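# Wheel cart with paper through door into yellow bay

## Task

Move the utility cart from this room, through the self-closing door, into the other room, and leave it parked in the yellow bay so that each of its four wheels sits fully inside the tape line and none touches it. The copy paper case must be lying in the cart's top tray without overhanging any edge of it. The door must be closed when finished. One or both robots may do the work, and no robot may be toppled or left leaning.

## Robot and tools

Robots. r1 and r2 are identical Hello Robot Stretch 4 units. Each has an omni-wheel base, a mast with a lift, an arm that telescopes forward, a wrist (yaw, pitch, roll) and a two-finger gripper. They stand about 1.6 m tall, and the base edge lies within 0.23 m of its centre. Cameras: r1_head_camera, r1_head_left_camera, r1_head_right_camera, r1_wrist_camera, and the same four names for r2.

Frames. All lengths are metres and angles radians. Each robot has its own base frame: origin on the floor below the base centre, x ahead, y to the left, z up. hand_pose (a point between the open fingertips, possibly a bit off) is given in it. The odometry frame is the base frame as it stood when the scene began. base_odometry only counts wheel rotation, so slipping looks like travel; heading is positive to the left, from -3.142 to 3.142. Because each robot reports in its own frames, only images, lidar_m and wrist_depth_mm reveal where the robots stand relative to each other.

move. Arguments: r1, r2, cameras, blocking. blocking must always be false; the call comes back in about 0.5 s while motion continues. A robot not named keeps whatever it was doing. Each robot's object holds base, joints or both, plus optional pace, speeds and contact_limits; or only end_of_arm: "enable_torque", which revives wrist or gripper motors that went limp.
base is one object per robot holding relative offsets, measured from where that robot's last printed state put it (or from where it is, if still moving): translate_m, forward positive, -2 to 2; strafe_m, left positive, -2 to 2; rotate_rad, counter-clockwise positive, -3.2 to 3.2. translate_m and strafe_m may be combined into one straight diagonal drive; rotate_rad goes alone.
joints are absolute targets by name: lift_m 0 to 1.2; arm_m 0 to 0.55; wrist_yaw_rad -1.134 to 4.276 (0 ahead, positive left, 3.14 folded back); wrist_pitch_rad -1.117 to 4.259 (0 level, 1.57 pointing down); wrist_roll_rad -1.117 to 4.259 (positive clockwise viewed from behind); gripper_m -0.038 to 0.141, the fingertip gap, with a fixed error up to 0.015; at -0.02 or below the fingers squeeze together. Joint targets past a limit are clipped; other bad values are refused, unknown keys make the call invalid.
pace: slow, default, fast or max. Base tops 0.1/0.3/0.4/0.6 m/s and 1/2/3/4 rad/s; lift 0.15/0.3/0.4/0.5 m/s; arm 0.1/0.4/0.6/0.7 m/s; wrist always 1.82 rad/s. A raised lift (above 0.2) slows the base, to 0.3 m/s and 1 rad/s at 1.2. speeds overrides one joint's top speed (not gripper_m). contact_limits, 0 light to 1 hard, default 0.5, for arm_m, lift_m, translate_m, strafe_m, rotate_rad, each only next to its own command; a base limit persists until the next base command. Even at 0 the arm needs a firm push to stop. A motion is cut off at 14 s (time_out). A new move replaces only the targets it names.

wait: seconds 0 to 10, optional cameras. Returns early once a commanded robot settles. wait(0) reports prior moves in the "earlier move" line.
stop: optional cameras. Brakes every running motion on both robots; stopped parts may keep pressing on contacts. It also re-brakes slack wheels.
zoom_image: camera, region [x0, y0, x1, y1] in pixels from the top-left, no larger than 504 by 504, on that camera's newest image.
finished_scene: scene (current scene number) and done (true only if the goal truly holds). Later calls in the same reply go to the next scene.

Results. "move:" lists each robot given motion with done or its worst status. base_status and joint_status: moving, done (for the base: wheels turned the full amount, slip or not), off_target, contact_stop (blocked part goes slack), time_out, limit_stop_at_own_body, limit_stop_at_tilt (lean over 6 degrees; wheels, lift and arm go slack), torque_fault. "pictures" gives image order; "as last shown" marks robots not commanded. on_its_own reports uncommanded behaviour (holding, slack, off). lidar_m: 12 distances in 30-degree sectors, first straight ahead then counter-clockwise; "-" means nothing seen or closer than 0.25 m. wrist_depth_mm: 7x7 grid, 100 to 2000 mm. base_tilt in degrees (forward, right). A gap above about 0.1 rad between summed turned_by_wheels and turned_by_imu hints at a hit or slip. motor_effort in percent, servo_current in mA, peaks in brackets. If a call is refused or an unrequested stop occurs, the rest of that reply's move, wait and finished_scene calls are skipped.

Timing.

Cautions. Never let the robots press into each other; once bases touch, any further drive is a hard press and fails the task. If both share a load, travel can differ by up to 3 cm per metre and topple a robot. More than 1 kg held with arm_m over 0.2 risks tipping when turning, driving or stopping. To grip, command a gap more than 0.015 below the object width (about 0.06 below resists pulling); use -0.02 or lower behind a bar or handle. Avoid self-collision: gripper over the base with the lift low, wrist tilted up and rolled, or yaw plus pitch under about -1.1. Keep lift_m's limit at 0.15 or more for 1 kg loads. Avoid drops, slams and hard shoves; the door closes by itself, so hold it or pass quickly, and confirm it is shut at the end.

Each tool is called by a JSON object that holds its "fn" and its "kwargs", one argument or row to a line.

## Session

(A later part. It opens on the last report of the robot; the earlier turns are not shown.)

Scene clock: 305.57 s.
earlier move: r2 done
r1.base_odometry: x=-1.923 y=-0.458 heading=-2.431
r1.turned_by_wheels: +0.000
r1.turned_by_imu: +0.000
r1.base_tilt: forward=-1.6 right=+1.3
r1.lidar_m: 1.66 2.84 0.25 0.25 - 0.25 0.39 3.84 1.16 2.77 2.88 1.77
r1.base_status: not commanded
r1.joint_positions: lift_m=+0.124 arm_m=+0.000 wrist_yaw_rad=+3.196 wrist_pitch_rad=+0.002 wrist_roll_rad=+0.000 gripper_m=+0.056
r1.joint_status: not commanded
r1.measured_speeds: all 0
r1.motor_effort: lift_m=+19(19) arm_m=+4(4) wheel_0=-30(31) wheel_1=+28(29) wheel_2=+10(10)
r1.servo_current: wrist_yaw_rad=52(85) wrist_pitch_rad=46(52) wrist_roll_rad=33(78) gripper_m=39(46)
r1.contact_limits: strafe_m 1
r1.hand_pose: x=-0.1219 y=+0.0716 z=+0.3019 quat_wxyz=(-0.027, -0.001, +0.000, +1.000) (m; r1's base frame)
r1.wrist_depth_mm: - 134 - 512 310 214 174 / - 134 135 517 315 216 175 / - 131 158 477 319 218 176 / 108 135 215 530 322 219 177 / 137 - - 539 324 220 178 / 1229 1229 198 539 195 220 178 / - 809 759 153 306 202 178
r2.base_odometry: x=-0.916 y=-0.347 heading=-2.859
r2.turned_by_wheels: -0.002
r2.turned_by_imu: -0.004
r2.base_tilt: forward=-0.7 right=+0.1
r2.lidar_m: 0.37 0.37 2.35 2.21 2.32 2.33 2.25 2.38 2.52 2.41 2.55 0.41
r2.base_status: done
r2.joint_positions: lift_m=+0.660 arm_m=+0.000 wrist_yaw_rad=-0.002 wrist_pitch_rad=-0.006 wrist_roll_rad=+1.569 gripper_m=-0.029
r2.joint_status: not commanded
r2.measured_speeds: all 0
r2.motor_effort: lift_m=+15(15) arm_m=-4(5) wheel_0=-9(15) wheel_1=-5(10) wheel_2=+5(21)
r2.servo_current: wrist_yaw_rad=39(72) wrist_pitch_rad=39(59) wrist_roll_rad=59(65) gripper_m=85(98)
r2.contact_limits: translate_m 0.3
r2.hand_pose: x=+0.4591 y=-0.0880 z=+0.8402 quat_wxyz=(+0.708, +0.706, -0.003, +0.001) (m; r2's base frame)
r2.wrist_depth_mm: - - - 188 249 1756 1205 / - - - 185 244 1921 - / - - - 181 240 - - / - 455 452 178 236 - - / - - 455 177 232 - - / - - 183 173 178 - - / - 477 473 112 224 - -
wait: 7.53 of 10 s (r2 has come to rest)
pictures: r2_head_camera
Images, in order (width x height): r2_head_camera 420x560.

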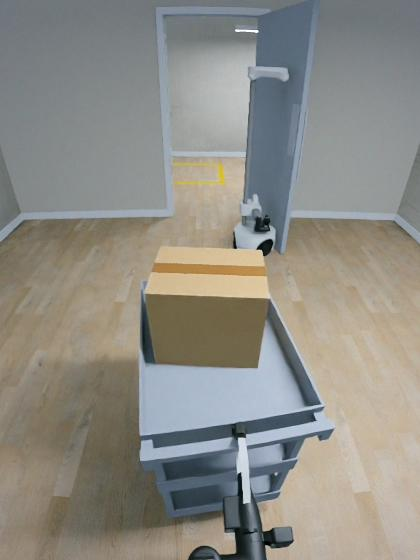

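{"fn": "move", "kwargs": {
  "blocking": false,
  "cameras": [],
  "r2": {"base":{"translate_m":0.4,"strafe_m":0.05},"pace":"slow","contact_limits":{"translate_m":0.3}}
}}

{"fn": "wait", "kwargs": {
  "seconds": 10,
  "cameras": ["r2_head_camera"]
}}

Scene clock: 317.77 s.
move: r2 moving
r1: as last shown
r1.lidar_m: 1.65 2.84 0.25 0.25 - 0.25 0.38 3.82 1.13 2.77 2.85 1.73
r1.motor_effort: lift_m=+19(19) arm_m=+4(4) wheel_0=-31(31) wheel_1=+29(29) wheel_2=+10(10)
r1.servo_current: wrist_yaw_rad=65(65) wrist_pitch_rad=46(46) wrist_roll_rad=59(59) gripper_m=39(46)
r1.contact_limits: strafe_m 1
r1.wrist_depth_mm: - 134 - 508 312 213 174 / - 134 135 512 317 216 175 / - 131 158 477 320 218 176 / 108 135 215 530 322 218 177 / 137 - - 539 324 220 178 / 1229 1255 198 544 194 220 178 / - 809 759 154 307 202 178
r2.base_odometry: x=-0.926 y=-0.352 heading=-2.859
r2.turned_by_wheels: +0.000
r2.turned_by_imu: +0.000
r2.base_tilt: forward=-0.7 right=+0.1
r2.lidar_m: 0.37 0.36 2.33 2.23 2.36 2.34 2.25 2.38 2.53 2.42 2.57 0.43
r2.base_status: translate_m moving; strafe_m moving
r2.joint_positions: lift_m=+0.660 arm_m=+0.000 wrist_yaw_rad=-0.005 wrist_pitch_rad=-0.006 wrist_roll_rad=+1.569 gripper_m=-0.029
r2.joint_status: not commanded
r2.measured_speeds: translate_m=+0.051 strafe_m=+0.006 rotate_rad=+0.003 lift_m=+0.000 arm_m=+0.000 wrist_yaw_rad=+0.000 wrist_pitch_rad=+0.000 wrist_roll_rad=+0.000
r2.motor_effort: lift_m=+15(15) arm_m=-2(4) wheel_0=+3(10) wheel_1=+7(9) wheel_2=-16(17)
r2.servo_current: wrist_yaw_rad=46(52) wrist_pitch_rad=52(52) wrist_roll_rad=46(59) gripper_m=85(98)
r2.contact_limits: translate_m 0.3
r2.hand_pose: x=+0.4589 y=-0.0888 z=+0.8402 quat_wxyz=(+0.708, +0.706, -0.004, +0.000) (m; r2's base frame)
r2.wrist_depth_mm: - - - 247 248 1808 1205 / - - - 242 241 1921 - / - - - 181 237 - - / - 455 452 234 235 - - / - - 449 199 230 - - / - - 182 171 225 - - / - 473 469 112 222 - -
pictures: none
No camera images: "cameras" was empty.

Scene clock: 322.57 s.
earlier move: r2 done
r1.base_odometry: x=-1.923 y=-0.458 heading=-2.431
r1.turned_by_wheels: +0.000
r1.turned_by_imu: +0.000
r1.base_tilt: forward=-1.6 right=+1.3
r1.lidar_m: 1.46 2.85 0.25 0.25 - 0.25 0.37 3.86 1.17 2.78 2.88 1.33
r1.base_status: not commanded
r1.joint_positions: lift_m=+0.124 arm_m=+0.000 wrist_yaw_rad=+3.196 wrist_pitch_rad=+0.002 wrist_roll_rad=+0.000 gripper_m=+0.056
r1.joint_status: not commanded
r1.measured_speeds: all 0
r1.motor_effort: lift_m=+19(19) arm_m=+4(4) wheel_0=-31(31) wheel_1=+29(29) wheel_2=+10(10)
r1.servo_current: wrist_yaw_rad=46(72) wrist_pitch_rad=39(59) wrist_roll_rad=52(72) gripper_m=39(52)
r1.contact_limits: strafe_m 1
r1.hand_pose: x=-0.1219 y=+0.0716 z=+0.3019 quat_wxyz=(-0.027, -0.001, +0.000, +1.000) (m; r1's base frame)
r1.wrist_depth_mm: - 134 - 508 314 214 173 / - 134 134 517 317 216 175 / - 131 158 473 322 218 176 / 108 135 215 530 322 219 177 / 137 - - 539 324 220 178 / 1229 1229 198 544 194 221 178 / - 809 759 154 307 202 178
r2.base_odometry: x=-1.286 y=-0.507 heading=-2.860
r2.turned_by_wheels: +0.000
r2.turned_by_imu: -0.001
r2.base_tilt: forward=-0.7 right=+0.1
r2.lidar_m: 0.31 0.31 2.29 2.21 2.33 2.74 2.65 2.77 2.57 2.48 2.62 0.46
r2.base_status: done
r2.joint_positions: lift_m=+0.660 arm_m=+0.000 wrist_yaw_rad=-0.008 wrist_pitch_rad=-0.006 wrist_roll_rad=+1.569 gripper_m=-0.029
r2.joint_status: not commanded
r2.measured_speeds: all 0
r2.motor_effort: lift_m=+15(15) arm_m=+4(4) wheel_0=+0(12) wheel_1=+3(9) wheel_2=-9(18)
r2.servo_current: wrist_yaw_rad=52(72) wrist_pitch_rad=46(52) wrist_roll_rad=39(72) gripper_m=85(98)
r2.contact_limits: translate_m 0.3
r2.hand_pose: x=+0.4585 y=-0.0899 z=+0.8402 quat_wxyz=(+0.708, +0.706, -0.005, -0.001) (m; r2's base frame)
r2.wrist_depth_mm: - - - 274 307 307 304 / - - - 216 285 1618 1255 / - - - 204 266 1921 - / - - - 191 250 - - / - 462 452 181 235 - - / - 452 180 170 181 - - / - 433 436 112 209 - -
wait: 4.80 of 10 s (r2 has come to rest)
pictures: r2_head_camera
Images, in order (width x height): r2_head_camera 420x560.

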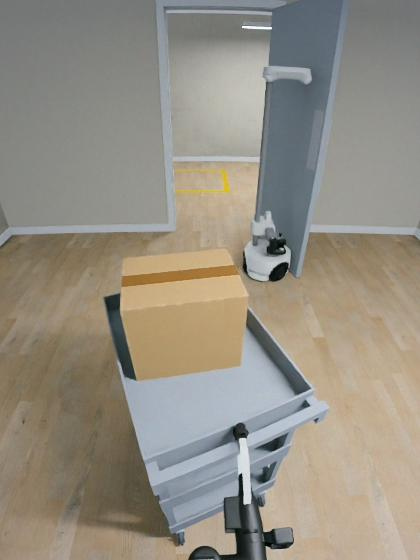

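{"fn": "move", "kwargs": {
  "blocking": false,
  "cameras": [],
  "r2": {"base":{"strafe_m":0.2},"pace":"slow"}
}}

{"fn": "wait", "kwargs": {
  "seconds": 7,
  "cameras": []
}}

{"fn": "move", "kwargs": {
  "blocking": false,
  "cameras": [],
  "r2": {"base":{"translate_m":0.3,"strafe_m":0.0},"pace":"slow","contact_limits":{"translate_m":0.3}}
}}

{"fn": "wait", "kwargs": {
  "seconds": 10,
  "cameras": ["r2_head_camera"]
}}

Scene clock: 341.37 s.
move: r2 moving
r1: as last shown
r1.lidar_m: 1.48 2.85 0.25 0.25 - 0.25 0.39 3.87 1.16 2.77 2.87 1.33
r1.motor_effort: lift_m=+19(19) arm_m=+4(4) wheel_0=-30(31) wheel_1=+29(29) wheel_2=+10(10)
r1.servo_current: wrist_yaw_rad=33(72) wrist_pitch_rad=39(46) wrist_roll_rad=59(59) gripper_m=39(46)
r1.contact_limits: strafe_m 1
r1.wrist_depth_mm: - 135 - 512 312 214 174 / - 134 135 517 315 216 175 / - 131 158 473 320 217 176 / 108 135 215 525 322 219 177 / 137 - - 535 322 220 178 / 1255 1229 198 539 195 220 178 / - 820 759 154 307 202 178
r2.base_odometry: x=-1.282 y=-0.520 heading=-2.860
r2.turned_by_wheels: -0.001
r2.turned_by_imu: -0.001
r2.base_tilt: forward=-0.7 right=+0.1
r2.lidar_m: 0.31 0.33 2.28 2.20 2.29 2.73 2.64 2.82 2.60 2.50 2.63 0.45
r2.base_status: strafe_m moving
r2.joint_positions: lift_m=+0.660 arm_m=+0.000 wrist_yaw_rad=-0.010 wrist_pitch_rad=-0.006 wrist_roll_rad=+1.569 gripper_m=-0.029
r2.joint_status: not commanded
r2.measured_speeds: translate_m=+0.000 strafe_m=+0.056 rotate_rad=-0.002 lift_m=+0.000 arm_m=+0.000 wrist_yaw_rad=-0.005 wrist_pitch_rad=+0.000 wrist_roll_rad=+0.000
r2.motor_effort: lift_m=+15(15) arm_m=+4(4) wheel_0=-15(16) wheel_1=+6(8) wheel_2=+0(8)
r2.servo_current: wrist_yaw_rad=72(72) wrist_pitch_rad=46(52) wrist_roll_rad=52(65) gripper_m=85(91)
r2.hand_pose: x=+0.4584 y=-0.0903 z=+0.8402 quat_wxyz=(+0.708, +0.706, -0.006, -0.001) (m; r2's base frame)
r2.wrist_depth_mm: - - - 278 309 309 307 / - - - 217 286 1808 1281 / - - - 204 267 1983 - / - - - 191 249 - - / - 466 452 181 236 - - / - 452 180 170 180 - - / - 433 433 112 210 - -
pictures: none
No camera images: "cameras" was empty.

Scene clock: 344.00 s.
earlier move: r2 done
r1.base_odometry: x=-1.923 y=-0.458 heading=-2.431
r1.turned_by_wheels: +0.000
r1.turned_by_imu: +0.000
r1.base_tilt: forward=-1.6 right=+1.3
r1.lidar_m: 1.66 2.86 0.25 0.25 - 0.25 0.38 3.85 1.15 2.77 2.86 1.35
r1.base_status: not commanded
r1.joint_positions: lift_m=+0.124 arm_m=+0.000 wrist_yaw_rad=+3.196 wrist_pitch_rad=+0.002 wrist_roll_rad=+0.000 gripper_m=+0.056
r1.joint_status: not commanded
r1.measured_speeds: all 0
r1.motor_effort: lift_m=+19(19) arm_m=+4(4) wheel_0=-31(31) wheel_1=+29(29) wheel_2=+10(10)
r1.servo_current: wrist_yaw_rad=52(72) wrist_pitch_rad=39(59) wrist_roll_rad=46(65) gripper_m=39(46)
r1.contact_limits: strafe_m 1
r1.hand_pose: x=-0.1219 y=+0.0716 z=+0.3019 quat_wxyz=(-0.027, -0.001, +0.000, +1.000) (m; r1's base frame)
r1.wrist_depth_mm: - 134 - 512 312 214 174 / - 135 135 517 317 216 175 / - 131 158 477 320 217 176 / 108 135 214 530 322 219 177 / 137 - - 535 324 220 178 / 1229 1229 198 544 194 220 178 / - 809 759 154 307 202 178
r2.base_odometry: x=-1.230 y=-0.699 heading=-2.860
r2.turned_by_wheels: +0.000
r2.turned_by_imu: +0.000
r2.base_tilt: forward=-0.6 right=+0.1
r2.lidar_m: 0.37 0.37 2.09 1.99 2.10 2.77 2.65 2.81 2.76 2.65 2.84 0.42
r2.base_status: done
r2.joint_positions: lift_m=+0.660 arm_m=+0.000 wrist_yaw_rad=-0.005 wrist_pitch_rad=-0.006 wrist_roll_rad=+1.569 gripper_m=-0.029
r2.joint_status: not commanded
r2.measured_speeds: all 0
r2.motor_effort: lift_m=+15(15) arm_m=+4(4) wheel_0=-6(17) wheel_1=+3(8) wheel_2=-2(8)
r2.servo_current: wrist_yaw_rad=52(78) wrist_pitch_rad=39(52) wrist_roll_rad=52(65) gripper_m=91(98)
r2.hand_pose: x=+0.4589 y=-0.0888 z=+0.8402 quat_wxyz=(+0.708, +0.706, -0.004, +0.000) (m; r2's base frame)
r2.wrist_depth_mm: - - - 185 243 1708 1281 / - - - 241 239 1921 - / - - - 179 237 - - / - 455 452 177 234 - - / - - 462 175 232 - - / - - 183 172 180 - - / - 488 480 112 225 - -
wait: 2.63 of 7 s (r2 has come to rest)
pictures: none
No camera images: "cameras" was empty.

Scene clock: 344.50 s.
move: r2 moving
r1: as last shown
r1.lidar_m: 1.66 2.84 0.25 0.25 - 0.25 0.38 3.86 1.15 2.76 2.88 1.35
r1.motor_effort: lift_m=+19(19) arm_m=+4(4) wheel_0=-30(31) wheel_1=+29(29) wheel_2=+10(10)
r1.servo_current: wrist_yaw_rad=72(72) wrist_pitch_rad=46(46) wrist_roll_rad=52(65) gripper_m=39(46)
r1.contact_limits: strafe_m 1
r1.wrist_depth_mm: - 134 - 512 312 214 173 / - 134 134 517 315 216 175 / - 131 158 473 320 218 176 / 108 135 214 530 322 219 177 / 137 - - 535 324 220 178 / 1229 1229 198 544 195 220 178 / - 820 759 154 307 202 178
r2.base_odometry: x=-1.242 y=-0.702 heading=-2.860
r2.turned_by_wheels: +0.000
r2.turned_by_imu: +0.002
r2.base_tilt: forward=-0.7 right=+0.0
r2.lidar_m: 0.37 0.38 2.04 2.01 2.09 2.78 2.66 2.79 2.79 2.66 2.82 0.40
r2.base_status: translate_m moving; strafe_m moving
r2.joint_positions: lift_m=+0.660 arm_m=+0.000 wrist_yaw_rad=-0.005 wrist_pitch_rad=-0.006 wrist_roll_rad=+1.569 gripper_m=-0.029
r2.joint_status: not commanded
r2.measured_speeds: translate_m=+0.048 strafe_m=-0.002 rotate_rad=+0.002 lift_m=+0.000 arm_m=+0.000 wrist_yaw_rad=+0.000 wrist_pitch_rad=+0.000 wrist_roll_rad=+0.000
r2.motor_effort: lift_m=+15(15) arm_m=+4(4) wheel_0=+6(7) wheel_1=+9(9) wheel_2=-17(17)
r2.servo_current: wrist_yaw_rad=52(59) wrist_pitch_rad=46(46) wrist_roll_rad=52(59) gripper_m=78(91)
r2.contact_limits: translate_m 0.3
r2.hand_pose: x=+0.4589 y=-0.0888 z=+0.8402 quat_wxyz=(+0.708, +0.706, -0.004, +0.000) (m; r2's base frame)
r2.wrist_depth_mm: - - - 243 242 1708 1255 / - - - 239 239 1921 - / - - - 178 236 - - / - 455 449 232 233 - - / - - 459 202 229 - - / - - 182 171 224 - - / - 484 477 112 223 - -
pictures: none
No camera images: "cameras" was empty.

Scene clock: 348.30 s.
earlier move: r2 done
r1.base_odometry: x=-1.923 y=-0.458 heading=-2.431
r1.turned_by_wheels: +0.000
r1.turned_by_imu: +0.000
r1.base_tilt: forward=-1.6 right=+1.3
r1.lidar_m: 1.63 2.83 0.25 0.25 - 0.25 0.40 3.85 1.15 2.77 2.88 1.15
r1.base_status: not commanded
r1.joint_positions: lift_m=+0.124 arm_m=+0.000 wrist_yaw_rad=+3.196 wrist_pitch_rad=+0.002 wrist_roll_rad=+0.000 gripper_m=+0.056
r1.joint_status: not commanded
r1.measured_speeds: all 0
r1.motor_effort: lift_m=+19(20) arm_m=+4(4) wheel_0=-31(31) wheel_1=+29(29) wheel_2=+10(10)
r1.servo_current: wrist_yaw_rad=52(72) wrist_pitch_rad=39(52) wrist_roll_rad=39(65) gripper_m=46(52)
r1.contact_limits: strafe_m 1
r1.hand_pose: x=-0.1219 y=+0.0716 z=+0.3019 quat_wxyz=(-0.027, -0.001, +0.000, +1.000) (m; r1's base frame)
r1.wrist_depth_mm: - 135 - 512 312 213 173 / - 134 135 512 317 216 174 / - 131 158 477 319 217 176 / 108 135 214 530 322 219 177 / 137 - - 535 324 220 178 / 1229 1229 198 544 195 220 178 / - 820 768 154 307 202 178
r2.base_odometry: x=-1.518 y=-0.782 heading=-2.859
r2.turned_by_wheels: +0.001
r2.turned_by_imu: +0.004
r2.base_tilt: forward=-0.7 right=+0.1
r2.lidar_m: 0.32 0.33 2.03 2.00 2.09 2.98 2.97 3.11 2.79 2.69 2.84 0.44
r2.base_status: done
r2.joint_positions: lift_m=+0.660 arm_m=+0.000 wrist_yaw_rad=+0.003 wrist_pitch_rad=-0.006 wrist_roll_rad=+1.569 gripper_m=-0.029
r2.joint_status: not commanded
r2.measured_speeds: all 0
r2.motor_effort: lift_m=+15(15) arm_m=+4(4) wheel_0=+8(15) wheel_1=+6(10) wheel_2=-6(19)
r2.servo_current: wrist_yaw_rad=52(65) wrist_pitch_rad=52(59) wrist_roll_rad=33(59) gripper_m=72(91)
r2.contact_limits: translate_m 0.3
r2.hand_pose: x=+0.4596 y=-0.0865 z=+0.8402 quat_wxyz=(+0.708, +0.706, -0.001, +0.003) (m; r2's base frame)
r2.wrist_depth_mm: - - - 211 276 289 297 / - - - 202 266 1756 1336 / - - - 193 252 - - / - - 455 186 242 - - / - 459 455 178 234 - - / - 459 181 171 182 - - / - 452 452 112 214 - -
wait: 3.80 of 10 s (r2 has come to rest)
pictures: r2_head_camera
Images, in order (width x height): r2_head_camera 420x560.

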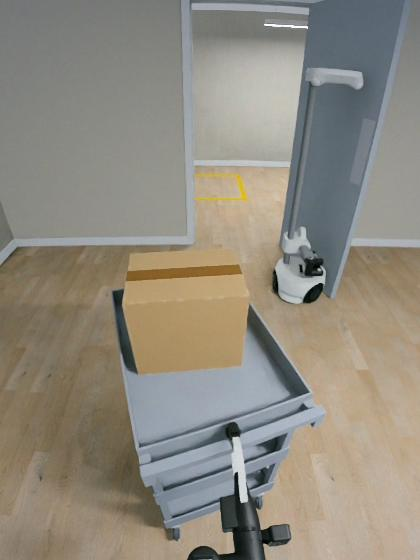

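{"fn": "move", "kwargs": {
  "blocking": false,
  "cameras": [],
  "r2": {"base":{"translate_m":-0.6,"strafe_m":-0.15},"pace":"slow","contact_limits":{"translate_m":0.3}}
}}

{"fn": "wait", "kwargs": {
  "seconds": 10,
  "cameras": ["r2_head_camera"]
}}

Scene clock: 358.50 s.
move: r2 moving
r1: as last shown
r1.lidar_m: 1.63 2.84 0.25 0.25 - 0.25 0.40 3.85 1.13 2.77 2.86 1.15
r1.motor_effort: lift_m=+19(19) arm_m=+4(4) wheel_0=-31(31) wheel_1=+29(29) wheel_2=+10(10)
r1.servo_current: wrist_yaw_rad=39(65) wrist_pitch_rad=46(46) wrist_roll_rad=52(72) gripper_m=33(46)
r1.contact_limits: strafe_m 1
r1.wrist_depth_mm: - 134 - 512 312 213 174 / - 134 135 521 317 216 175 / - 131 158 473 320 218 176 / 108 135 215 535 324 220 177 / 137 - - 535 324 221 178 / 1229 1229 198 539 194 220 178 / - 809 759 154 307 202 178
r2.base_odometry: x=-1.507 y=-0.776 heading=-2.859
r2.turned_by_wheels: +0.000
r2.turned_by_imu: +0.001
r2.base_tilt: forward=-0.6 right=+0.0
r2.lidar_m: 0.33 0.34 2.02 2.00 2.11 2.97 2.92 3.09 2.78 2.68 2.84 0.43
r2.base_status: translate_m moving; strafe_m moving
r2.joint_positions: lift_m=+0.660 arm_m=+0.000 wrist_yaw_rad=+0.006 wrist_pitch_rad=-0.006 wrist_roll_rad=+1.569 gripper_m=-0.029
r2.joint_status: not commanded
r2.measured_speeds: translate_m=-0.050 strafe_m=-0.012 rotate_rad=-0.002 lift_m=+0.000 arm_m=+0.000 wrist_yaw_rad=+0.000 wrist_pitch_rad=+0.000 wrist_roll_rad=+0.000
r2.motor_effort: lift_m=+15(15) arm_m=+4(4) wheel_0=-4(10) wheel_1=-8(8) wheel_2=+15(17)
r2.servo_current: wrist_yaw_rad=59(59) wrist_pitch_rad=46(52) wrist_roll_rad=46(65) gripper_m=78(91)
r2.contact_limits: translate_m 0.3
r2.hand_pose: x=+0.4598 y=-0.0855 z=+0.8402 quat_wxyz=(+0.708, +0.706, +0.000, +0.004) (m; r2's base frame)
r2.wrist_depth_mm: - - - 211 274 287 296 / - - - 202 265 1756 1366 / - - - 192 252 - - / - - 455 186 241 - - / - - 452 180 236 - - / - - 182 174 224 - - / - 455 452 112 218 - -
pictures: none
No camera images: "cameras" was empty.

Scene clock: 365.43 s.
earlier move: r2 done
r1.base_odometry: x=-1.923 y=-0.458 heading=-2.431
r1.turned_by_wheels: +0.000
r1.turned_by_imu: +0.000
r1.base_tilt: forward=-1.6 right=+1.3
r1.lidar_m: 1.55 2.84 0.25 0.25 - 0.25 0.40 3.85 1.15 2.76 2.87 1.64
r1.base_status: not commanded
r1.joint_positions: lift_m=+0.124 arm_m=+0.000 wrist_yaw_rad=+3.196 wrist_pitch_rad=+0.002 wrist_roll_rad=+0.000 gripper_m=+0.056
r1.joint_status: not commanded
r1.measured_speeds: all 0
r1.motor_effort: lift_m=+19(19) arm_m=+4(4) wheel_0=-31(31) wheel_1=+29(29) wheel_2=+10(10)
r1.servo_current: wrist_yaw_rad=59(72) wrist_pitch_rad=39(52) wrist_roll_rad=52(72) gripper_m=46(52)
r1.contact_limits: strafe_m 1
r1.hand_pose: x=-0.1219 y=+0.0716 z=+0.3019 quat_wxyz=(-0.027, -0.001, +0.000, +1.000) (m; r1's base frame)
r1.wrist_depth_mm: - 135 - 512 312 213 174 / - 134 134 517 317 216 175 / - 131 158 477 320 218 176 / 108 135 215 530 320 219 177 / 137 - - 530 322 220 178 / 1229 1229 198 544 194 220 178 / - 809 759 154 307 202 178
r2.base_odometry: x=-0.984 y=-0.471 heading=-2.860
r2.turned_by_wheels: -0.001
r2.turned_by_imu: -0.002
r2.base_tilt: forward=-0.7 right=+0.1
r2.lidar_m: 0.36 0.38 2.22 2.14 2.27 2.44 2.35 2.48 2.61 2.51 2.64 0.40
r2.base_status: done
r2.joint_positions: lift_m=+0.660 arm_m=+0.000 wrist_yaw_rad=-0.003 wrist_pitch_rad=-0.006 wrist_roll_rad=+1.569 gripper_m=-0.029
r2.joint_status: not commanded
r2.measured_speeds: all 0
r2.motor_effort: lift_m=+15(15) arm_m=-3(4) wheel_0=-10(15) wheel_1=-7(10) wheel_2=+5(18)
r2.servo_current: wrist_yaw_rad=46(78) wrist_pitch_rad=39(52) wrist_roll_rad=39(65) gripper_m=85(91)
r2.contact_limits: translate_m 0.3
r2.hand_pose: x=+0.4590 y=-0.0882 z=+0.8402 quat_wxyz=(+0.708, +0.706, -0.003, +0.001) (m; r2's base frame)
r2.wrist_depth_mm: - - - 181 239 1863 1255 / - - - 238 236 - - / - - - 177 235 - - / - 466 452 176 233 - - / - - 466 174 231 - - / - - 181 172 179 - - / - - 488 112 226 - -
wait: 6.93 of 10 s (r2 has come to rest)
pictures: r2_head_camera
Images, in order (width x height): r2_head_camera 420x560.

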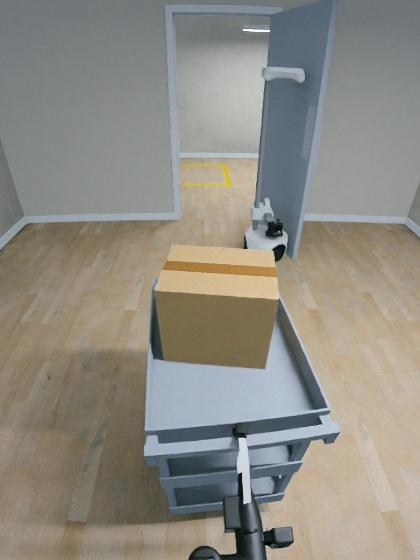

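{"fn": "move", "kwargs": {
  "blocking": false,
  "cameras": [],
  "r2": {"joints":{"gripper_m":0.13}}
}}

{"fn": "wait", "kwargs": {
  "seconds": 3,
  "cameras": []
}}

{"fn": "move", "kwargs": {
  "blocking": false,
  "cameras": [],
  "r2": {"base":{"strafe_m":0.09},"pace":"slow"}
}}

{"fn": "wait", "kwargs": {
  "seconds": 3,
  "cameras": []
}}

{"fn": "move", "kwargs": {
  "blocking": false,
  "cameras": [],
  "r2": {"joints":{"gripper_m":-0.03}}
}}

{"fn": "wait", "kwargs": {
  "seconds": 4,
  "cameras": []
}}

{"fn": "move", "kwargs": {
  "blocking": false,
  "cameras": [],
  "r2": {"base":{"translate_m":0.3,"strafe_m":0.02},"pace":"slow","contact_limits":{"translate_m":0.3}}
}}

{"fn": "wait", "kwargs": {
  "seconds": 10,
  "cameras": ["r2_head_camera"]
}}

Scene clock: 377.00 s.
move: r2 moving
r1: as last shown
r1.lidar_m: 1.59 2.87 0.25 0.25 - 0.25 0.37 3.84 1.12 2.77 2.89 1.63
r1.servo_current: wrist_yaw_rad=46(65) wrist_pitch_rad=46(46) wrist_roll_rad=46(59) gripper_m=39(46)
r1.contact_limits: strafe_m 1
r1.wrist_depth_mm: - 134 - 512 314 213 174 / - 135 134 517 315 216 175 / - 131 158 473 320 217 176 / 108 135 215 530 322 219 177 / 137 - - 535 324 220 178 / 1229 1229 198 539 194 221 178 / - 820 759 154 307 202 178
r2.base_odometry: x=-0.983 y=-0.471 heading=-2.860
r2.turned_by_wheels: +0.000
r2.turned_by_imu: +0.000
r2.base_tilt: forward=-0.7 right=+0.0
r2.lidar_m: 0.37 0.39 2.23 2.15 2.24 2.42 2.34 2.48 2.61 2.51 2.67 0.44
r2.base_status: not commanded
r2.joint_positions: lift_m=+0.660 arm_m=+0.000 wrist_yaw_rad=-0.004 wrist_pitch_rad=-0.006 wrist_roll_rad=+1.569 gripper_m=-0.003
r2.joint_status: gripper_m moving
r2.measured_speeds: translate_m=+0.000 strafe_m=+0.000 rotate_rad=+0.001 lift_m=+0.000 arm_m=+0.000 wrist_yaw_rad=+0.000 wrist_pitch_rad=+0.000 wrist_roll_rad=+0.000
r2.motor_effort: lift_m=+15(15) arm_m=-4(4) wheel_0=-8(10) wheel_1=-5(7) wheel_2=+2(5)
r2.servo_current: wrist_yaw_rad=52(59) wrist_pitch_rad=46(52) wrist_roll_rad=46(52) gripper_m=98(104)
r2.contact_limits: translate_m 0.3
r2.hand_pose: x=+0.4589 y=-0.0887 z=+0.8402 quat_wxyz=(+0.708, +0.706, -0.004, +0.001) (m; r2's base frame)
r2.wrist_depth_mm: - - - 243 243 1921 1281 / - - - 240 240 - - / - - - 180 237 - - / - 462 452 179 235 - - / - - 469 177 233 - - / - - 183 175 231 - - / - 496 488 112 229 - -
pictures: none
No camera images: "cameras" was empty.

Scene clock: 378.83 s.
earlier move: r2 done
r1.base_odometry: x=-1.923 y=-0.458 heading=-2.431
r1.turned_by_wheels: +0.000
r1.turned_by_imu: +0.000
r1.base_tilt: forward=-1.6 right=+1.3
r1.lidar_m: 1.60 2.87 0.25 0.25 - 0.25 0.39 3.83 1.14 2.77 2.88 1.60
r1.base_status: not commanded
r1.joint_positions: lift_m=+0.124 arm_m=+0.000 wrist_yaw_rad=+3.196 wrist_pitch_rad=+0.002 wrist_roll_rad=+0.000 gripper_m=+0.056
r1.joint_status: not commanded
r1.measured_speeds: all 0
r1.motor_effort: lift_m=+19(19) arm_m=+4(4) wheel_0=-31(31) wheel_1=+29(29) wheel_2=+10(10)
r1.servo_current: wrist_yaw_rad=59(72) wrist_pitch_rad=46(46) wrist_roll_rad=52(65) gripper_m=39(46)
r1.contact_limits: strafe_m 1
r1.hand_pose: x=-0.1219 y=+0.0716 z=+0.3019 quat_wxyz=(-0.027, -0.001, +0.000, +1.000) (m; r1's base frame)
r1.wrist_depth_mm: - 134 - 512 312 213 174 / - 134 135 517 317 216 174 / - 131 158 477 320 218 176 / 108 135 215 530 320 218 177 / 137 - - 539 324 220 178 / 1229 1229 198 539 195 221 178 / - 820 759 154 306 202 178
r2.base_odometry: x=-0.983 y=-0.471 heading=-2.860
r2.turned_by_wheels: +0.000
r2.turned_by_imu: +0.001
r2.base_tilt: forward=-0.7 right=+0.0
r2.lidar_m: 0.38 0.41 2.26 2.14 2.22 2.44 2.34 2.47 2.64 2.52 2.65 0.45
r2.base_status: not commanded
r2.joint_positions: lift_m=+0.660 arm_m=+0.000 wrist_yaw_rad=-0.003 wrist_pitch_rad=-0.002 wrist_roll_rad=+1.569 gripper_m=+0.130
r2.joint_status: all done
r2.measured_speeds: all 0
r2.motor_effort: lift_m=+15(15) arm_m=-3(4) wheel_0=-5(10) wheel_1=-4(7) wheel_2=+1(5)
r2.servo_current: wrist_yaw_rad=46(59) wrist_pitch_rad=39(52) wrist_roll_rad=46(59) gripper_m=52(137)
r2.contact_limits: translate_m 0.3
r2.hand_pose: x=+0.4590 y=-0.0883 z=+0.8391 quat_wxyz=(+0.708, +0.706, -0.002, +0.000) (m; r2's base frame)
r2.wrist_depth_mm: - - - 258 - 1756 1229 / - - - 256 - 1863 - / - - 455 253 255 - - / - 462 462 251 252 - - / - 477 469 249 250 - - / - 488 195 246 219 182 - / - - 496 112 - 1921 -
wait: 1.83 of 3 s (r2 has come to rest)
pictures: none
No camera images: "cameras" was empty.

Scene clock: 379.33 s.
move: r2 moving
r1: as last shown
r1.lidar_m: 1.56 2.82 0.25 0.25 - 0.25 0.37 3.86 1.13 2.78 2.87 1.62
r1.servo_current: wrist_yaw_rad=65(65) wrist_pitch_rad=39(46) wrist_roll_rad=39(59) gripper_m=39(52)
r1.contact_limits: strafe_m 1
r1.wrist_depth_mm: - 134 - 512 312 213 174 / - 134 135 521 315 215 175 / - 131 158 477 320 218 176 / 108 135 214 530 322 219 177 / 137 - - 539 324 220 178 / 1229 1229 198 539 194 220 178 / - 798 759 154 307 202 178
r2.base_odometry: x=-0.979 y=-0.485 heading=-2.860
r2.turned_by_wheels: +0.000
r2.turned_by_imu: +0.000
r2.base_tilt: forward=-0.7 right=+0.1
r2.lidar_m: 0.35 0.40 2.22 2.14 2.22 2.44 2.34 2.48 2.62 2.52 2.67 0.42
r2.base_status: strafe_m moving
r2.joint_positions: lift_m=+0.660 arm_m=+0.000 wrist_yaw_rad=-0.003 wrist_pitch_rad=-0.002 wrist_roll_rad=+1.569 gripper_m=+0.130
r2.joint_status: not commanded
r2.measured_speeds: translate_m=+0.000 strafe_m=+0.056 rotate_rad=+0.000 lift_m=+0.000 arm_m=+0.000 wrist_yaw_rad=+0.000 wrist_pitch_rad=+0.000 wrist_roll_rad=+0.000
r2.motor_effort: lift_m=+15(15) arm_m=-3(4) wheel_0=-5(10) wheel_1=+8(8) wheel_2=+0(1)
r2.servo_current: wrist_yaw_rad=46(59) wrist_pitch_rad=39(46) wrist_roll_rad=39(52) gripper_m=52(59)
r2.hand_pose: x=+0.4590 y=-0.0883 z=+0.8391 quat_wxyz=(+0.708, +0.706, -0.002, +0.000) (m; r2's base frame)
r2.wrist_depth_mm: - - - 257 - 1708 - / - - - 254 - 1983 - / - - 455 253 253 - - / - 466 462 250 251 - - / - 477 469 247 248 - - / - 492 195 246 220 183 - / - - 496 112 - - -
pictures: none
No camera images: "cameras" was empty.

Scene clock: 380.87 s.
earlier move: r2 done
r1.base_odometry: x=-1.923 y=-0.458 heading=-2.431
r1.turned_by_wheels: +0.000
r1.turned_by_imu: +0.000
r1.base_tilt: forward=-1.6 right=+1.3
r1.lidar_m: 1.58 2.86 0.25 0.25 - 0.25 0.39 3.84 1.17 2.76 2.87 1.61
r1.base_status: not commanded
r1.joint_positions: lift_m=+0.124 arm_m=+0.000 wrist_yaw_rad=+3.196 wrist_pitch_rad=+0.002 wrist_roll_rad=+0.000 gripper_m=+0.056
r1.joint_status: not commanded
r1.measured_speeds: all 0
r1.motor_effort: lift_m=+19(19) arm_m=+4(4) wheel_0=-31(31) wheel_1=+29(29) wheel_2=+10(10)
r1.servo_current: wrist_yaw_rad=46(65) wrist_pitch_rad=39(52) wrist_roll_rad=46(65) gripper_m=39(52)
r1.contact_limits: strafe_m 1
r1.hand_pose: x=-0.1219 y=+0.0716 z=+0.3019 quat_wxyz=(-0.027, -0.001, +0.000, +1.000) (m; r1's base frame)
r1.wrist_depth_mm: - 134 - 508 312 214 174 / - 134 134 517 317 216 174 / - 131 158 473 320 218 176 / 108 135 214 530 322 219 177 / 137 - - 535 324 220 178 / 1205 1229 198 544 194 220 178 / - 809 759 154 307 202 178
r2.base_odometry: x=-0.958 y=-0.557 heading=-2.860
r2.turned_by_wheels: +0.000
r2.turned_by_imu: +0.000
r2.base_tilt: forward=-0.6 right=+0.1
r2.lidar_m: 0.38 2.87 2.15 2.06 2.17 2.44 2.33 2.49 2.71 2.62 2.73 0.41
r2.base_status: done
r2.joint_positions: lift_m=+0.660 arm_m=+0.000 wrist_yaw_rad=-0.003 wrist_pitch_rad=-0.002 wrist_roll_rad=+1.569 gripper_m=+0.130
r2.joint_status: not commanded
r2.measured_speeds: all 0
r2.motor_effort: lift_m=+15(15) arm_m=-3(4) wheel_0=-4(11) wheel_1=+4(10) wheel_2=+0(2)
r2.servo_current: wrist_yaw_rad=52(65) wrist_pitch_rad=46(46) wrist_roll_rad=46(59) gripper_m=46(59)
r2.hand_pose: x=+0.4590 y=-0.0883 z=+0.8391 quat_wxyz=(+0.708, +0.706, -0.002, +0.000) (m; r2's base frame)
r2.wrist_depth_mm: - - - 252 - 1983 - / - - 459 249 250 - - / - 466 466 245 247 - - / - 480 480 246 246 - - / - 492 488 242 243 - - / - - 195 240 239 517 - / - - - 112 - 1808 1138
wait: 1.53 of 3 s (r2 has come to rest)
pictures: none
No camera images: "cameras" was empty.

Scene clock: 381.37 s.
move: r2 moving
r1: as last shown
r1.lidar_m: 1.57 2.82 0.25 0.25 - 0.25 0.37 3.83 1.12 2.77 2.86 1.61
r1.servo_current: wrist_yaw_rad=33(59) wrist_pitch_rad=52(52) wrist_roll_rad=52(72) gripper_m=39(46)
r1.contact_limits: strafe_m 1
r1.wrist_depth_mm: - 135 - 512 312 213 174 / - 134 135 517 315 216 175 / - 131 158 473 319 217 176 / 108 135 215 530 322 219 177 / 137 - - 535 322 220 178 / 1229 1229 198 544 194 221 178 / - 809 759 154 307 202 178
r2.base_odometry: x=-0.958 y=-0.557 heading=-2.860
r2.turned_by_wheels: +0.000
r2.turned_by_imu: +0.000
r2.base_tilt: forward=-0.7 right=+0.1
r2.lidar_m: 0.40 2.89 2.14 2.02 2.18 2.43 2.33 2.47 2.72 2.60 2.73 0.43
r2.base_status: not commanded
r2.joint_positions: lift_m=+0.660 arm_m=+0.000 wrist_yaw_rad=-0.003 wrist_pitch_rad=-0.002 wrist_roll_rad=+1.569 gripper_m=+0.117
r2.joint_status: gripper_m moving
r2.measured_speeds: all 0
r2.motor_effort: lift_m=+15(15) arm_m=-4(4) wheel_0=-4(4) wheel_1=+4(4) wheel_2=+0(0)
r2.servo_current: wrist_yaw_rad=52(52) wrist_pitch_rad=46(46) wrist_roll_rad=52(59) gripper_m=117(117)
r2.hand_pose: x=+0.4590 y=-0.0883 z=+0.8391 quat_wxyz=(+0.708, +0.706, -0.002, +0.000) (m; r2's base frame)
r2.wrist_depth_mm: - - - 252 - - - / - - 462 250 250 - - / - 469 462 247 247 - - / - 477 477 246 245 - - / - 492 488 242 243 - - / - - 191 240 200 564 - / - - - 112 - 1921 1138
pictures: none
No camera images: "cameras" was empty.

Scene clock: 383.23 s.
earlier move: r2 done
r1.base_odometry: x=-1.923 y=-0.458 heading=-2.431
r1.turned_by_wheels: +0.000
r1.turned_by_imu: +0.000
r1.base_tilt: forward=-1.6 right=+1.3
r1.lidar_m: 1.60 2.87 0.25 0.25 - 0.25 0.40 3.86 1.15 2.77 2.87 1.59
r1.base_status: not commanded
r1.joint_positions: lift_m=+0.124 arm_m=+0.000 wrist_yaw_rad=+3.196 wrist_pitch_rad=+0.002 wrist_roll_rad=+0.000 gripper_m=+0.056
r1.joint_status: not commanded
r1.measured_speeds: all 0
r1.motor_effort: lift_m=+19(19) arm_m=+4(4) wheel_0=-30(31) wheel_1=+29(29) wheel_2=+10(10)
r1.servo_current: wrist_yaw_rad=52(72) wrist_pitch_rad=39(52) wrist_roll_rad=46(72) gripper_m=46(46)
r1.contact_limits: strafe_m 1
r1.hand_pose: x=-0.1219 y=+0.0716 z=+0.3019 quat_wxyz=(-0.027, -0.001, +0.000, +1.000) (m; r1's base frame)
r1.wrist_depth_mm: - 134 - 512 312 213 174 / - 134 134 517 317 216 175 / - 131 158 477 319 217 176 / 108 135 214 530 322 218 177 / 137 - - 539 324 220 178 / 1229 1229 198 544 195 221 178 / - 809 759 154 309 201 178
r2.base_odometry: x=-0.958 y=-0.558 heading=-2.860
r2.turned_by_wheels: +0.000
r2.turned_by_imu: +0.000
r2.base_tilt: forward=-0.6 right=+0.1
r2.lidar_m: 0.37 2.89 2.14 2.05 2.17 2.45 2.34 2.49 2.71 2.61 2.73 0.42
r2.base_status: not commanded
r2.joint_positions: lift_m=+0.660 arm_m=+0.000 wrist_yaw_rad=-0.002 wrist_pitch_rad=-0.003 wrist_roll_rad=+1.569 gripper_m=-0.029
r2.joint_status: all done
r2.measured_speeds: all 0
r2.motor_effort: lift_m=+15(15) arm_m=-4(5) wheel_0=-2(4) wheel_1=+2(4) wheel_2=+0(2)
r2.servo_current: wrist_yaw_rad=59(59) wrist_pitch_rad=46(52) wrist_roll_rad=39(65) gripper_m=98(306)
r2.hand_pose: x=+0.4592 y=-0.0879 z=+0.8393 quat_wxyz=(+0.708, +0.706, -0.002, +0.000) (m; r2's base frame)
r2.wrist_depth_mm: - - - 179 237 1983 - / - - 449 236 236 - - / - 469 455 176 234 - - / - 473 466 233 232 - - / - - 477 204 230 - - / - - 182 172 182 1618 - / - - - 112 - 1921 1255
wait: 1.87 of 4 s (r2 has come to rest)
pictures: none
No camera images: "cameras" was empty.

Scene clock: 383.73 s.
move: r2 moving
r1: as last shown
r1.lidar_m: 1.57 2.86 0.25 0.25 - 0.25 0.39 3.86 1.15 2.76 2.85 1.62
r1.motor_effort: lift_m=+19(19) arm_m=+4(4) wheel_0=-31(31) wheel_1=+29(29) wheel_2=+10(10)
r1.servo_current: wrist_yaw_rad=46(65) wrist_pitch_rad=39(46) wrist_roll_rad=46(65) gripper_m=39(46)
r1.contact_limits: strafe_m 1
r1.wrist_depth_mm: - 134 - 512 314 214 174 / - 134 134 517 315 216 175 / - 131 158 477 320 217 176 / 108 135 215 525 320 219 177 / 137 - - 535 324 220 178 / 1229 1229 198 544 195 221 178 / - 809 759 154 306 202 178
r2.base_odometry: x=-0.970 y=-0.562 heading=-2.860
r2.turned_by_wheels: +0.000
r2.turned_by_imu: +0.000
r2.base_tilt: forward=-0.7 right=+0.1
r2.lidar_m: 0.36 2.85 2.14 2.06 2.16 2.44 2.36 2.48 2.72 2.60 2.75 0.43
r2.base_status: translate_m moving; strafe_m moving
r2.joint_positions: lift_m=+0.660 arm_m=+0.000 wrist_yaw_rad=-0.002 wrist_pitch_rad=-0.003 wrist_roll_rad=+1.569 gripper_m=-0.029
r2.joint_status: not commanded
r2.measured_speeds: translate_m=+0.049 strafe_m=+0.003 rotate_rad=+0.002 lift_m=+0.000 arm_m=+0.000 wrist_yaw_rad=+0.000 wrist_pitch_rad=+0.000 wrist_roll_rad=+0.000
r2.motor_effort: lift_m=+15(15) arm_m=-3(4) wheel_0=+4(10) wheel_1=+7(8) wheel_2=-14(14)
r2.servo_current: wrist_yaw_rad=46(52) wrist_pitch_rad=46(46) wrist_roll_rad=52(59) gripper_m=85(111)
r2.contact_limits: translate_m 0.3
r2.hand_pose: x=+0.4591 y=-0.0879 z=+0.8393 quat_wxyz=(+0.708, +0.706, -0.002, +0.000) (m; r2's base frame)
r2.wrist_depth_mm: - - - 179 239 1983 - / - - 452 236 237 - - / - 466 455 176 236 - - / - 473 473 233 231 - - / - - 477 205 230 - - / - - 182 172 181 1661 500 / - - - 112 225 - 1229
pictures: none
No camera images: "cameras" was empty.

Scene clock: 387.53 s.
earlier move: r2 done
r1.base_odometry: x=-1.923 y=-0.458 heading=-2.431
r1.turned_by_wheels: +0.000
r1.turned_by_imu: +0.000
r1.base_tilt: forward=-1.6 right=+1.3
r1.lidar_m: 1.30 2.80 0.25 0.25 - 0.25 0.36 3.88 1.14 2.77 2.88 1.34
r1.base_status: not commanded
r1.joint_positions: lift_m=+0.124 arm_m=+0.000 wrist_yaw_rad=+3.196 wrist_pitch_rad=+0.002 wrist_roll_rad=+0.000 gripper_m=+0.056
r1.joint_status: not commanded
r1.measured_speeds: all 0
r1.motor_effort: lift_m=+19(19) arm_m=+4(4) wheel_0=-31(31) wheel_1=+29(29) wheel_2=+10(10)
r1.servo_current: wrist_yaw_rad=59(72) wrist_pitch_rad=39(52) wrist_roll_rad=46(65) gripper_m=46(46)
r1.contact_limits: strafe_m 1
r1.hand_pose: x=-0.1219 y=+0.0716 z=+0.3019 quat_wxyz=(-0.027, -0.001, +0.000, +1.000) (m; r1's base frame)
r1.wrist_depth_mm: - 134 - 517 312 214 174 / - 134 134 517 315 216 175 / - 131 158 473 319 217 176 / 108 135 214 530 322 219 177 / 137 - - 539 324 220 178 / 1229 1229 198 544 195 221 178 / - 809 759 154 306 202 178
r2.base_odometry: x=-1.241 y=-0.660 heading=-2.861
r2.turned_by_wheels: -0.001
r2.turned_by_imu: -0.001
r2.base_tilt: forward=-0.7 right=+0.1
r2.lidar_m: 0.37 2.85 2.12 2.04 2.15 2.74 2.66 2.78 2.67 2.64 0.55 0.42
r2.base_status: done
r2.joint_positions: lift_m=+0.660 arm_m=+0.000 wrist_yaw_rad=-0.007 wrist_pitch_rad=-0.003 wrist_roll_rad=+1.569 gripper_m=-0.029
r2.joint_status: not commanded
r2.measured_speeds: all 0
r2.motor_effort: lift_m=+15(15) arm_m=+4(4) wheel_0=-1(15) wheel_1=+4(10) wheel_2=-11(15)
r2.servo_current: wrist_yaw_rad=52(65) wrist_pitch_rad=39(46) wrist_roll_rad=39(65) gripper_m=85(111)
r2.contact_limits: translate_m 0.3
r2.hand_pose: x=+0.4587 y=-0.0893 z=+0.8393 quat_wxyz=(+0.708, +0.706, -0.003, -0.001) (m; r2's base frame)
r2.wrist_depth_mm: - - - 171 229 - - / - 445 442 230 229 - - / - 462 452 230 230 - - / - 477 466 230 229 - - / - - 480 171 229 - - / - - 183 171 180 1756 492 / - - - 112 229 1863 1281
wait: 3.80 of 10 s (r2 has come to rest)
pictures: r2_head_camera
Images, in order (width x height): r2_head_camera 420x560.

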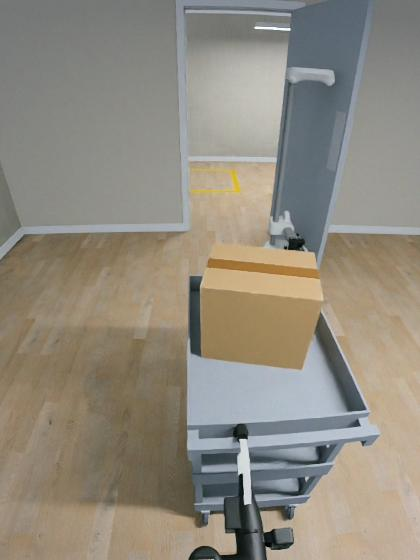

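{"fn": "move", "kwargs": {
  "blocking": false,
  "cameras": [],
  "r2": {"base":{"translate_m":0.4,"strafe_m":0.02},"pace":"slow","contact_limits":{"translate_m":0.3}}
}}

{"fn": "wait", "kwargs": {
  "seconds": 10,
  "cameras": ["r2_head_camera"]
}}

Scene clock: 399.27 s.
move: r2 moving
r1: as last shown
r1.lidar_m: 1.29 2.85 0.25 0.25 - 0.25 0.39 3.84 1.14 2.75 2.86 1.30
r1.servo_current: wrist_yaw_rad=52(65) wrist_pitch_rad=39(46) wrist_roll_rad=33(59) gripper_m=39(52)
r1.contact_limits: strafe_m 1
r1.wrist_depth_mm: - 134 - 512 312 213 174 / - 134 135 517 315 216 175 / - 131 158 477 320 218 176 / 108 135 215 530 320 219 177 / 137 - - 539 324 220 178 / 1229 1229 198 539 194 220 178 / - 820 759 154 307 202 178
r2.base_odometry: x=-1.253 y=-0.664 heading=-2.861
r2.turned_by_wheels: -0.001
r2.turned_by_imu: +0.000
r2.base_tilt: forward=-0.7 right=+0.1
r2.lidar_m: 0.37 2.82 2.12 2.05 2.12 2.74 2.65 2.81 2.72 2.64 0.56 0.43
r2.base_status: translate_m moving; strafe_m moving
r2.joint_positions: lift_m=+0.660 arm_m=+0.000 wrist_yaw_rad=-0.007 wrist_pitch_rad=-0.003 wrist_roll_rad=+1.569 gripper_m=-0.029
r2.joint_status: not commanded
r2.measured_speeds: translate_m=+0.048 strafe_m=+0.002 rotate_rad=-0.001 lift_m=+0.000 arm_m=+0.000 wrist_yaw_rad=+0.000 wrist_pitch_rad=+0.000 wrist_roll_rad=+0.000
r2.motor_effort: lift_m=+15(15) arm_m=+4(4) wheel_0=+2(4) wheel_1=+5(7) wheel_2=-15(17)
r2.servo_current: wrist_yaw_rad=59(65) wrist_pitch_rad=39(46) wrist_roll_rad=46(52) gripper_m=78(91)
r2.contact_limits: translate_m 0.3
r2.hand_pose: x=+0.4586 y=-0.0895 z=+0.8393 quat_wxyz=(+0.708, +0.706, -0.004, -0.002) (m; r2's base frame)
r2.wrist_depth_mm: - - - 170 228 1983 - / - 439 433 229 229 - - / - 462 452 229 228 - - / - 477 469 229 229 - - / - - 484 171 229 - - / - - 183 170 181 1808 517 / - - - 112 229 1921 1255
pictures: none
No camera images: "cameras" was empty.

Scene clock: 404.07 s.
earlier move: r2 done
r1.base_odometry: x=-1.923 y=-0.458 heading=-2.431
r1.turned_by_wheels: +0.000
r1.turned_by_imu: +0.000
r1.base_tilt: forward=-1.6 right=+1.3
r1.lidar_m: 0.98 2.86 0.25 0.25 - 0.25 0.36 3.85 1.12 2.77 2.86 0.99
r1.base_status: not commanded
r1.joint_positions: lift_m=+0.124 arm_m=+0.000 wrist_yaw_rad=+3.196 wrist_pitch_rad=+0.002 wrist_roll_rad=+0.000 gripper_m=+0.056
r1.joint_status: not commanded
r1.measured_speeds: all 0
r1.motor_effort: lift_m=+19(19) arm_m=+4(4) wheel_0=-31(32) wheel_1=+29(29) wheel_2=+10(10)
r1.servo_current: wrist_yaw_rad=46(72) wrist_pitch_rad=46(52) wrist_roll_rad=52(65) gripper_m=33(52)
r1.contact_limits: strafe_m 1
r1.hand_pose: x=-0.1219 y=+0.0716 z=+0.3019 quat_wxyz=(-0.027, -0.001, +0.000, +1.000) (m; r1's base frame)
r1.wrist_depth_mm: - 134 - 517 312 214 174 / - 134 135 521 315 216 174 / - 131 158 477 320 217 176 / 108 135 215 530 322 220 177 / 137 - - 535 324 220 178 / 1229 1229 198 544 195 221 178 / - 809 759 154 307 202 178
r2.base_odometry: x=-1.619 y=-0.790 heading=-2.861
r2.turned_by_wheels: +0.000
r2.turned_by_imu: -0.001
r2.base_tilt: forward=-0.7 right=+0.1
r2.lidar_m: 0.43 2.81 2.08 2.01 2.12 2.99 3.06 3.20 2.78 2.66 0.40 0.37
r2.base_status: done
r2.joint_positions: lift_m=+0.660 arm_m=+0.000 wrist_yaw_rad=-0.007 wrist_pitch_rad=-0.003 wrist_roll_rad=+1.569 gripper_m=-0.029
r2.joint_status: not commanded
r2.measured_speeds: all 0
r2.motor_effort: lift_m=+15(15) arm_m=+4(4) wheel_0=+2(7) wheel_1=+4(8) wheel_2=-9(17)
r2.servo_current: wrist_yaw_rad=52(65) wrist_pitch_rad=39(46) wrist_roll_rad=59(59) gripper_m=85(98)
r2.contact_limits: translate_m 0.3
r2.hand_pose: x=+0.4586 y=-0.0895 z=+0.8393 quat_wxyz=(+0.708, +0.706, -0.004, -0.002) (m; r2's base frame)
r2.wrist_depth_mm: - 377 357 169 170 - - / - 404 399 181 180 - - / - 473 442 189 193 - - / - - 492 146 206 1921 530 / - - - 154 222 1863 1205 / - - 181 170 181 1756 1281 / - - - 112 270 268 273
wait: 4.80 of 10 s (r2 has come to rest)
pictures: r2_head_camera
Images, in order (width x height): r2_head_camera 420x560.

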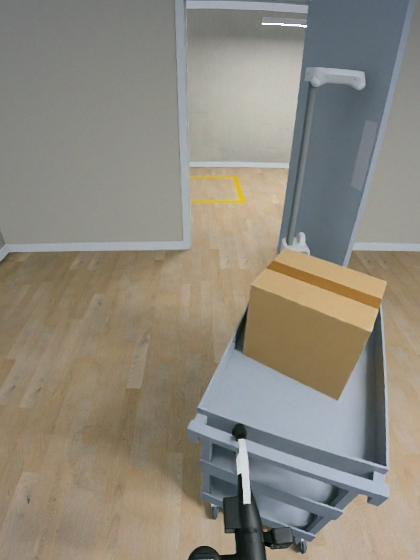

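{"fn": "move", "kwargs": {
  "blocking": false,
  "cameras": [],
  "r2": {"base":{"translate_m":-0.6,"strafe_m":0.24},"pace":"slow","contact_limits":{"translate_m":0.3}}
}}

{"fn": "wait", "kwargs": {
  "seconds": 10,
  "cameras": ["r2_head_camera"]
}}

Scene clock: 413.97 s.
move: r2 moving
r1: as last shown
r1.lidar_m: 1.02 2.85 0.25 0.25 - 0.25 0.39 3.85 1.14 2.76 2.86 1.00
r1.motor_effort: lift_m=+19(19) arm_m=+4(4) wheel_0=-30(31) wheel_1=+29(29) wheel_2=+10(10)
r1.servo_current: wrist_yaw_rad=52(72) wrist_pitch_rad=46(46) wrist_roll_rad=65(65) gripper_m=46(46)
r1.contact_limits: strafe_m 1
r1.wrist_depth_mm: - 134 - 512 314 214 174 / - 134 134 517 317 216 175 / - 131 158 473 320 218 176 / 108 135 215 530 322 219 177 / 137 - - 539 322 220 178 / 1229 1229 198 539 195 220 178 / - 809 759 154 307 202 178
r2.base_odometry: x=-1.606 y=-0.791 heading=-2.862
r2.turned_by_wheels: -0.001
r2.turned_by_imu: -0.001
r2.base_tilt: forward=-0.6 right=+0.0
r2.lidar_m: 0.42 2.80 2.09 2.01 2.10 2.98 3.05 3.20 2.75 2.69 0.39 0.37
r2.base_status: translate_m moving; strafe_m moving
r2.joint_positions: lift_m=+0.660 arm_m=+0.000 wrist_yaw_rad=-0.007 wrist_pitch_rad=-0.003 wrist_roll_rad=+1.569 gripper_m=-0.029
r2.joint_status: not commanded
r2.measured_speeds: translate_m=-0.049 strafe_m=+0.020 rotate_rad=+0.000 lift_m=+0.000 arm_m=+0.000 wrist_yaw_rad=+0.000 wrist_pitch_rad=+0.000 wrist_roll_rad=+0.000
r2.motor_effort: lift_m=+15(15) arm_m=+4(4) wheel_0=-14(15) wheel_1=-8(8) wheel_2=+6(10)
r2.servo_current: wrist_yaw_rad=52(65) wrist_pitch_rad=46(46) wrist_roll_rad=39(52) gripper_m=85(91)
r2.contact_limits: translate_m 0.3
r2.hand_pose: x=+0.4586 y=-0.0895 z=+0.8393 quat_wxyz=(+0.708, +0.706, -0.004, -0.002) (m; r2's base frame)
r2.wrist_depth_mm: - 379 362 171 173 - - / - 407 402 183 182 - - / - 459 439 190 195 - - / - - 492 203 208 1863 539 / - - - 156 224 1863 484 / - - 182 171 181 1808 1255 / - - - 112 268 267 272
pictures: none
No camera images: "cameras" was empty.

Scene clock: 421.13 s.
earlier move: r2 done
r1.base_odometry: x=-1.923 y=-0.458 heading=-2.431
r1.turned_by_wheels: +0.000
r1.turned_by_imu: +0.000
r1.base_tilt: forward=-1.6 right=+1.3
r1.lidar_m: 2.05 2.84 0.25 0.25 - 0.25 0.40 3.86 1.14 2.78 2.85 1.58
r1.base_status: not commanded
r1.joint_positions: lift_m=+0.124 arm_m=+0.000 wrist_yaw_rad=+3.196 wrist_pitch_rad=+0.002 wrist_roll_rad=+0.000 gripper_m=+0.056
r1.joint_status: not commanded
r1.measured_speeds: all 0
r1.motor_effort: lift_m=+19(19) arm_m=+4(4) wheel_0=-31(31) wheel_1=+29(29) wheel_2=+10(10)
r1.servo_current: wrist_yaw_rad=46(72) wrist_pitch_rad=39(52) wrist_roll_rad=59(72) gripper_m=39(52)
r1.contact_limits: strafe_m 1
r1.hand_pose: x=-0.1219 y=+0.0716 z=+0.3019 quat_wxyz=(-0.027, -0.001, +0.000, +1.000) (m; r1's base frame)
r1.wrist_depth_mm: - 135 - 512 310 213 174 / - 135 134 517 315 216 174 / - 131 158 477 322 217 176 / 108 135 215 530 322 219 177 / 137 - - 535 324 220 178 / 1205 1229 198 539 195 221 178 / - 809 759 154 307 202 178
r2.base_odometry: x=-0.977 y=-0.854 heading=-2.861
r2.turned_by_wheels: +0.001
r2.turned_by_imu: +0.003
r2.base_tilt: forward=-0.6 right=+0.1
r2.lidar_m: 0.37 2.51 1.86 1.77 1.86 2.54 2.43 2.56 2.95 2.88 3.06 0.43
r2.base_status: done
r2.joint_positions: lift_m=+0.660 arm_m=+0.000 wrist_yaw_rad=+0.005 wrist_pitch_rad=-0.003 wrist_roll_rad=+1.569 gripper_m=-0.029
r2.joint_status: not commanded
r2.measured_speeds: all 0
r2.motor_effort: lift_m=+15(15) arm_m=-4(4) wheel_0=-2(19) wheel_1=-6(8) wheel_2=+9(14)
r2.servo_current: wrist_yaw_rad=52(65) wrist_pitch_rad=39(46) wrist_roll_rad=52(65) gripper_m=85(91)
r2.contact_limits: translate_m 0.3
r2.hand_pose: x=+0.4597 y=-0.0861 z=+0.8393 quat_wxyz=(+0.708, +0.706, +0.001, +0.003) (m; r2's base frame)
r2.wrist_depth_mm: - - - 192 253 1921 - / - - - 246 248 - - / - 473 469 184 242 - - / - - 469 236 236 - - / - - 477 231 232 - - / - - 183 172 181 - - / - - - 112 225 1921 525
wait: 7.17 of 10 s (r2 has come to rest)
pictures: r2_head_camera
Images, in order (width x height): r2_head_camera 420x560.

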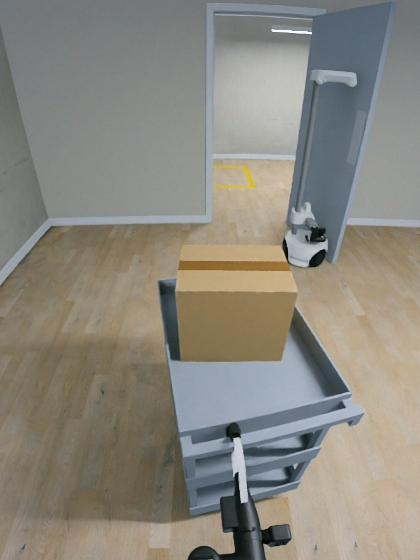

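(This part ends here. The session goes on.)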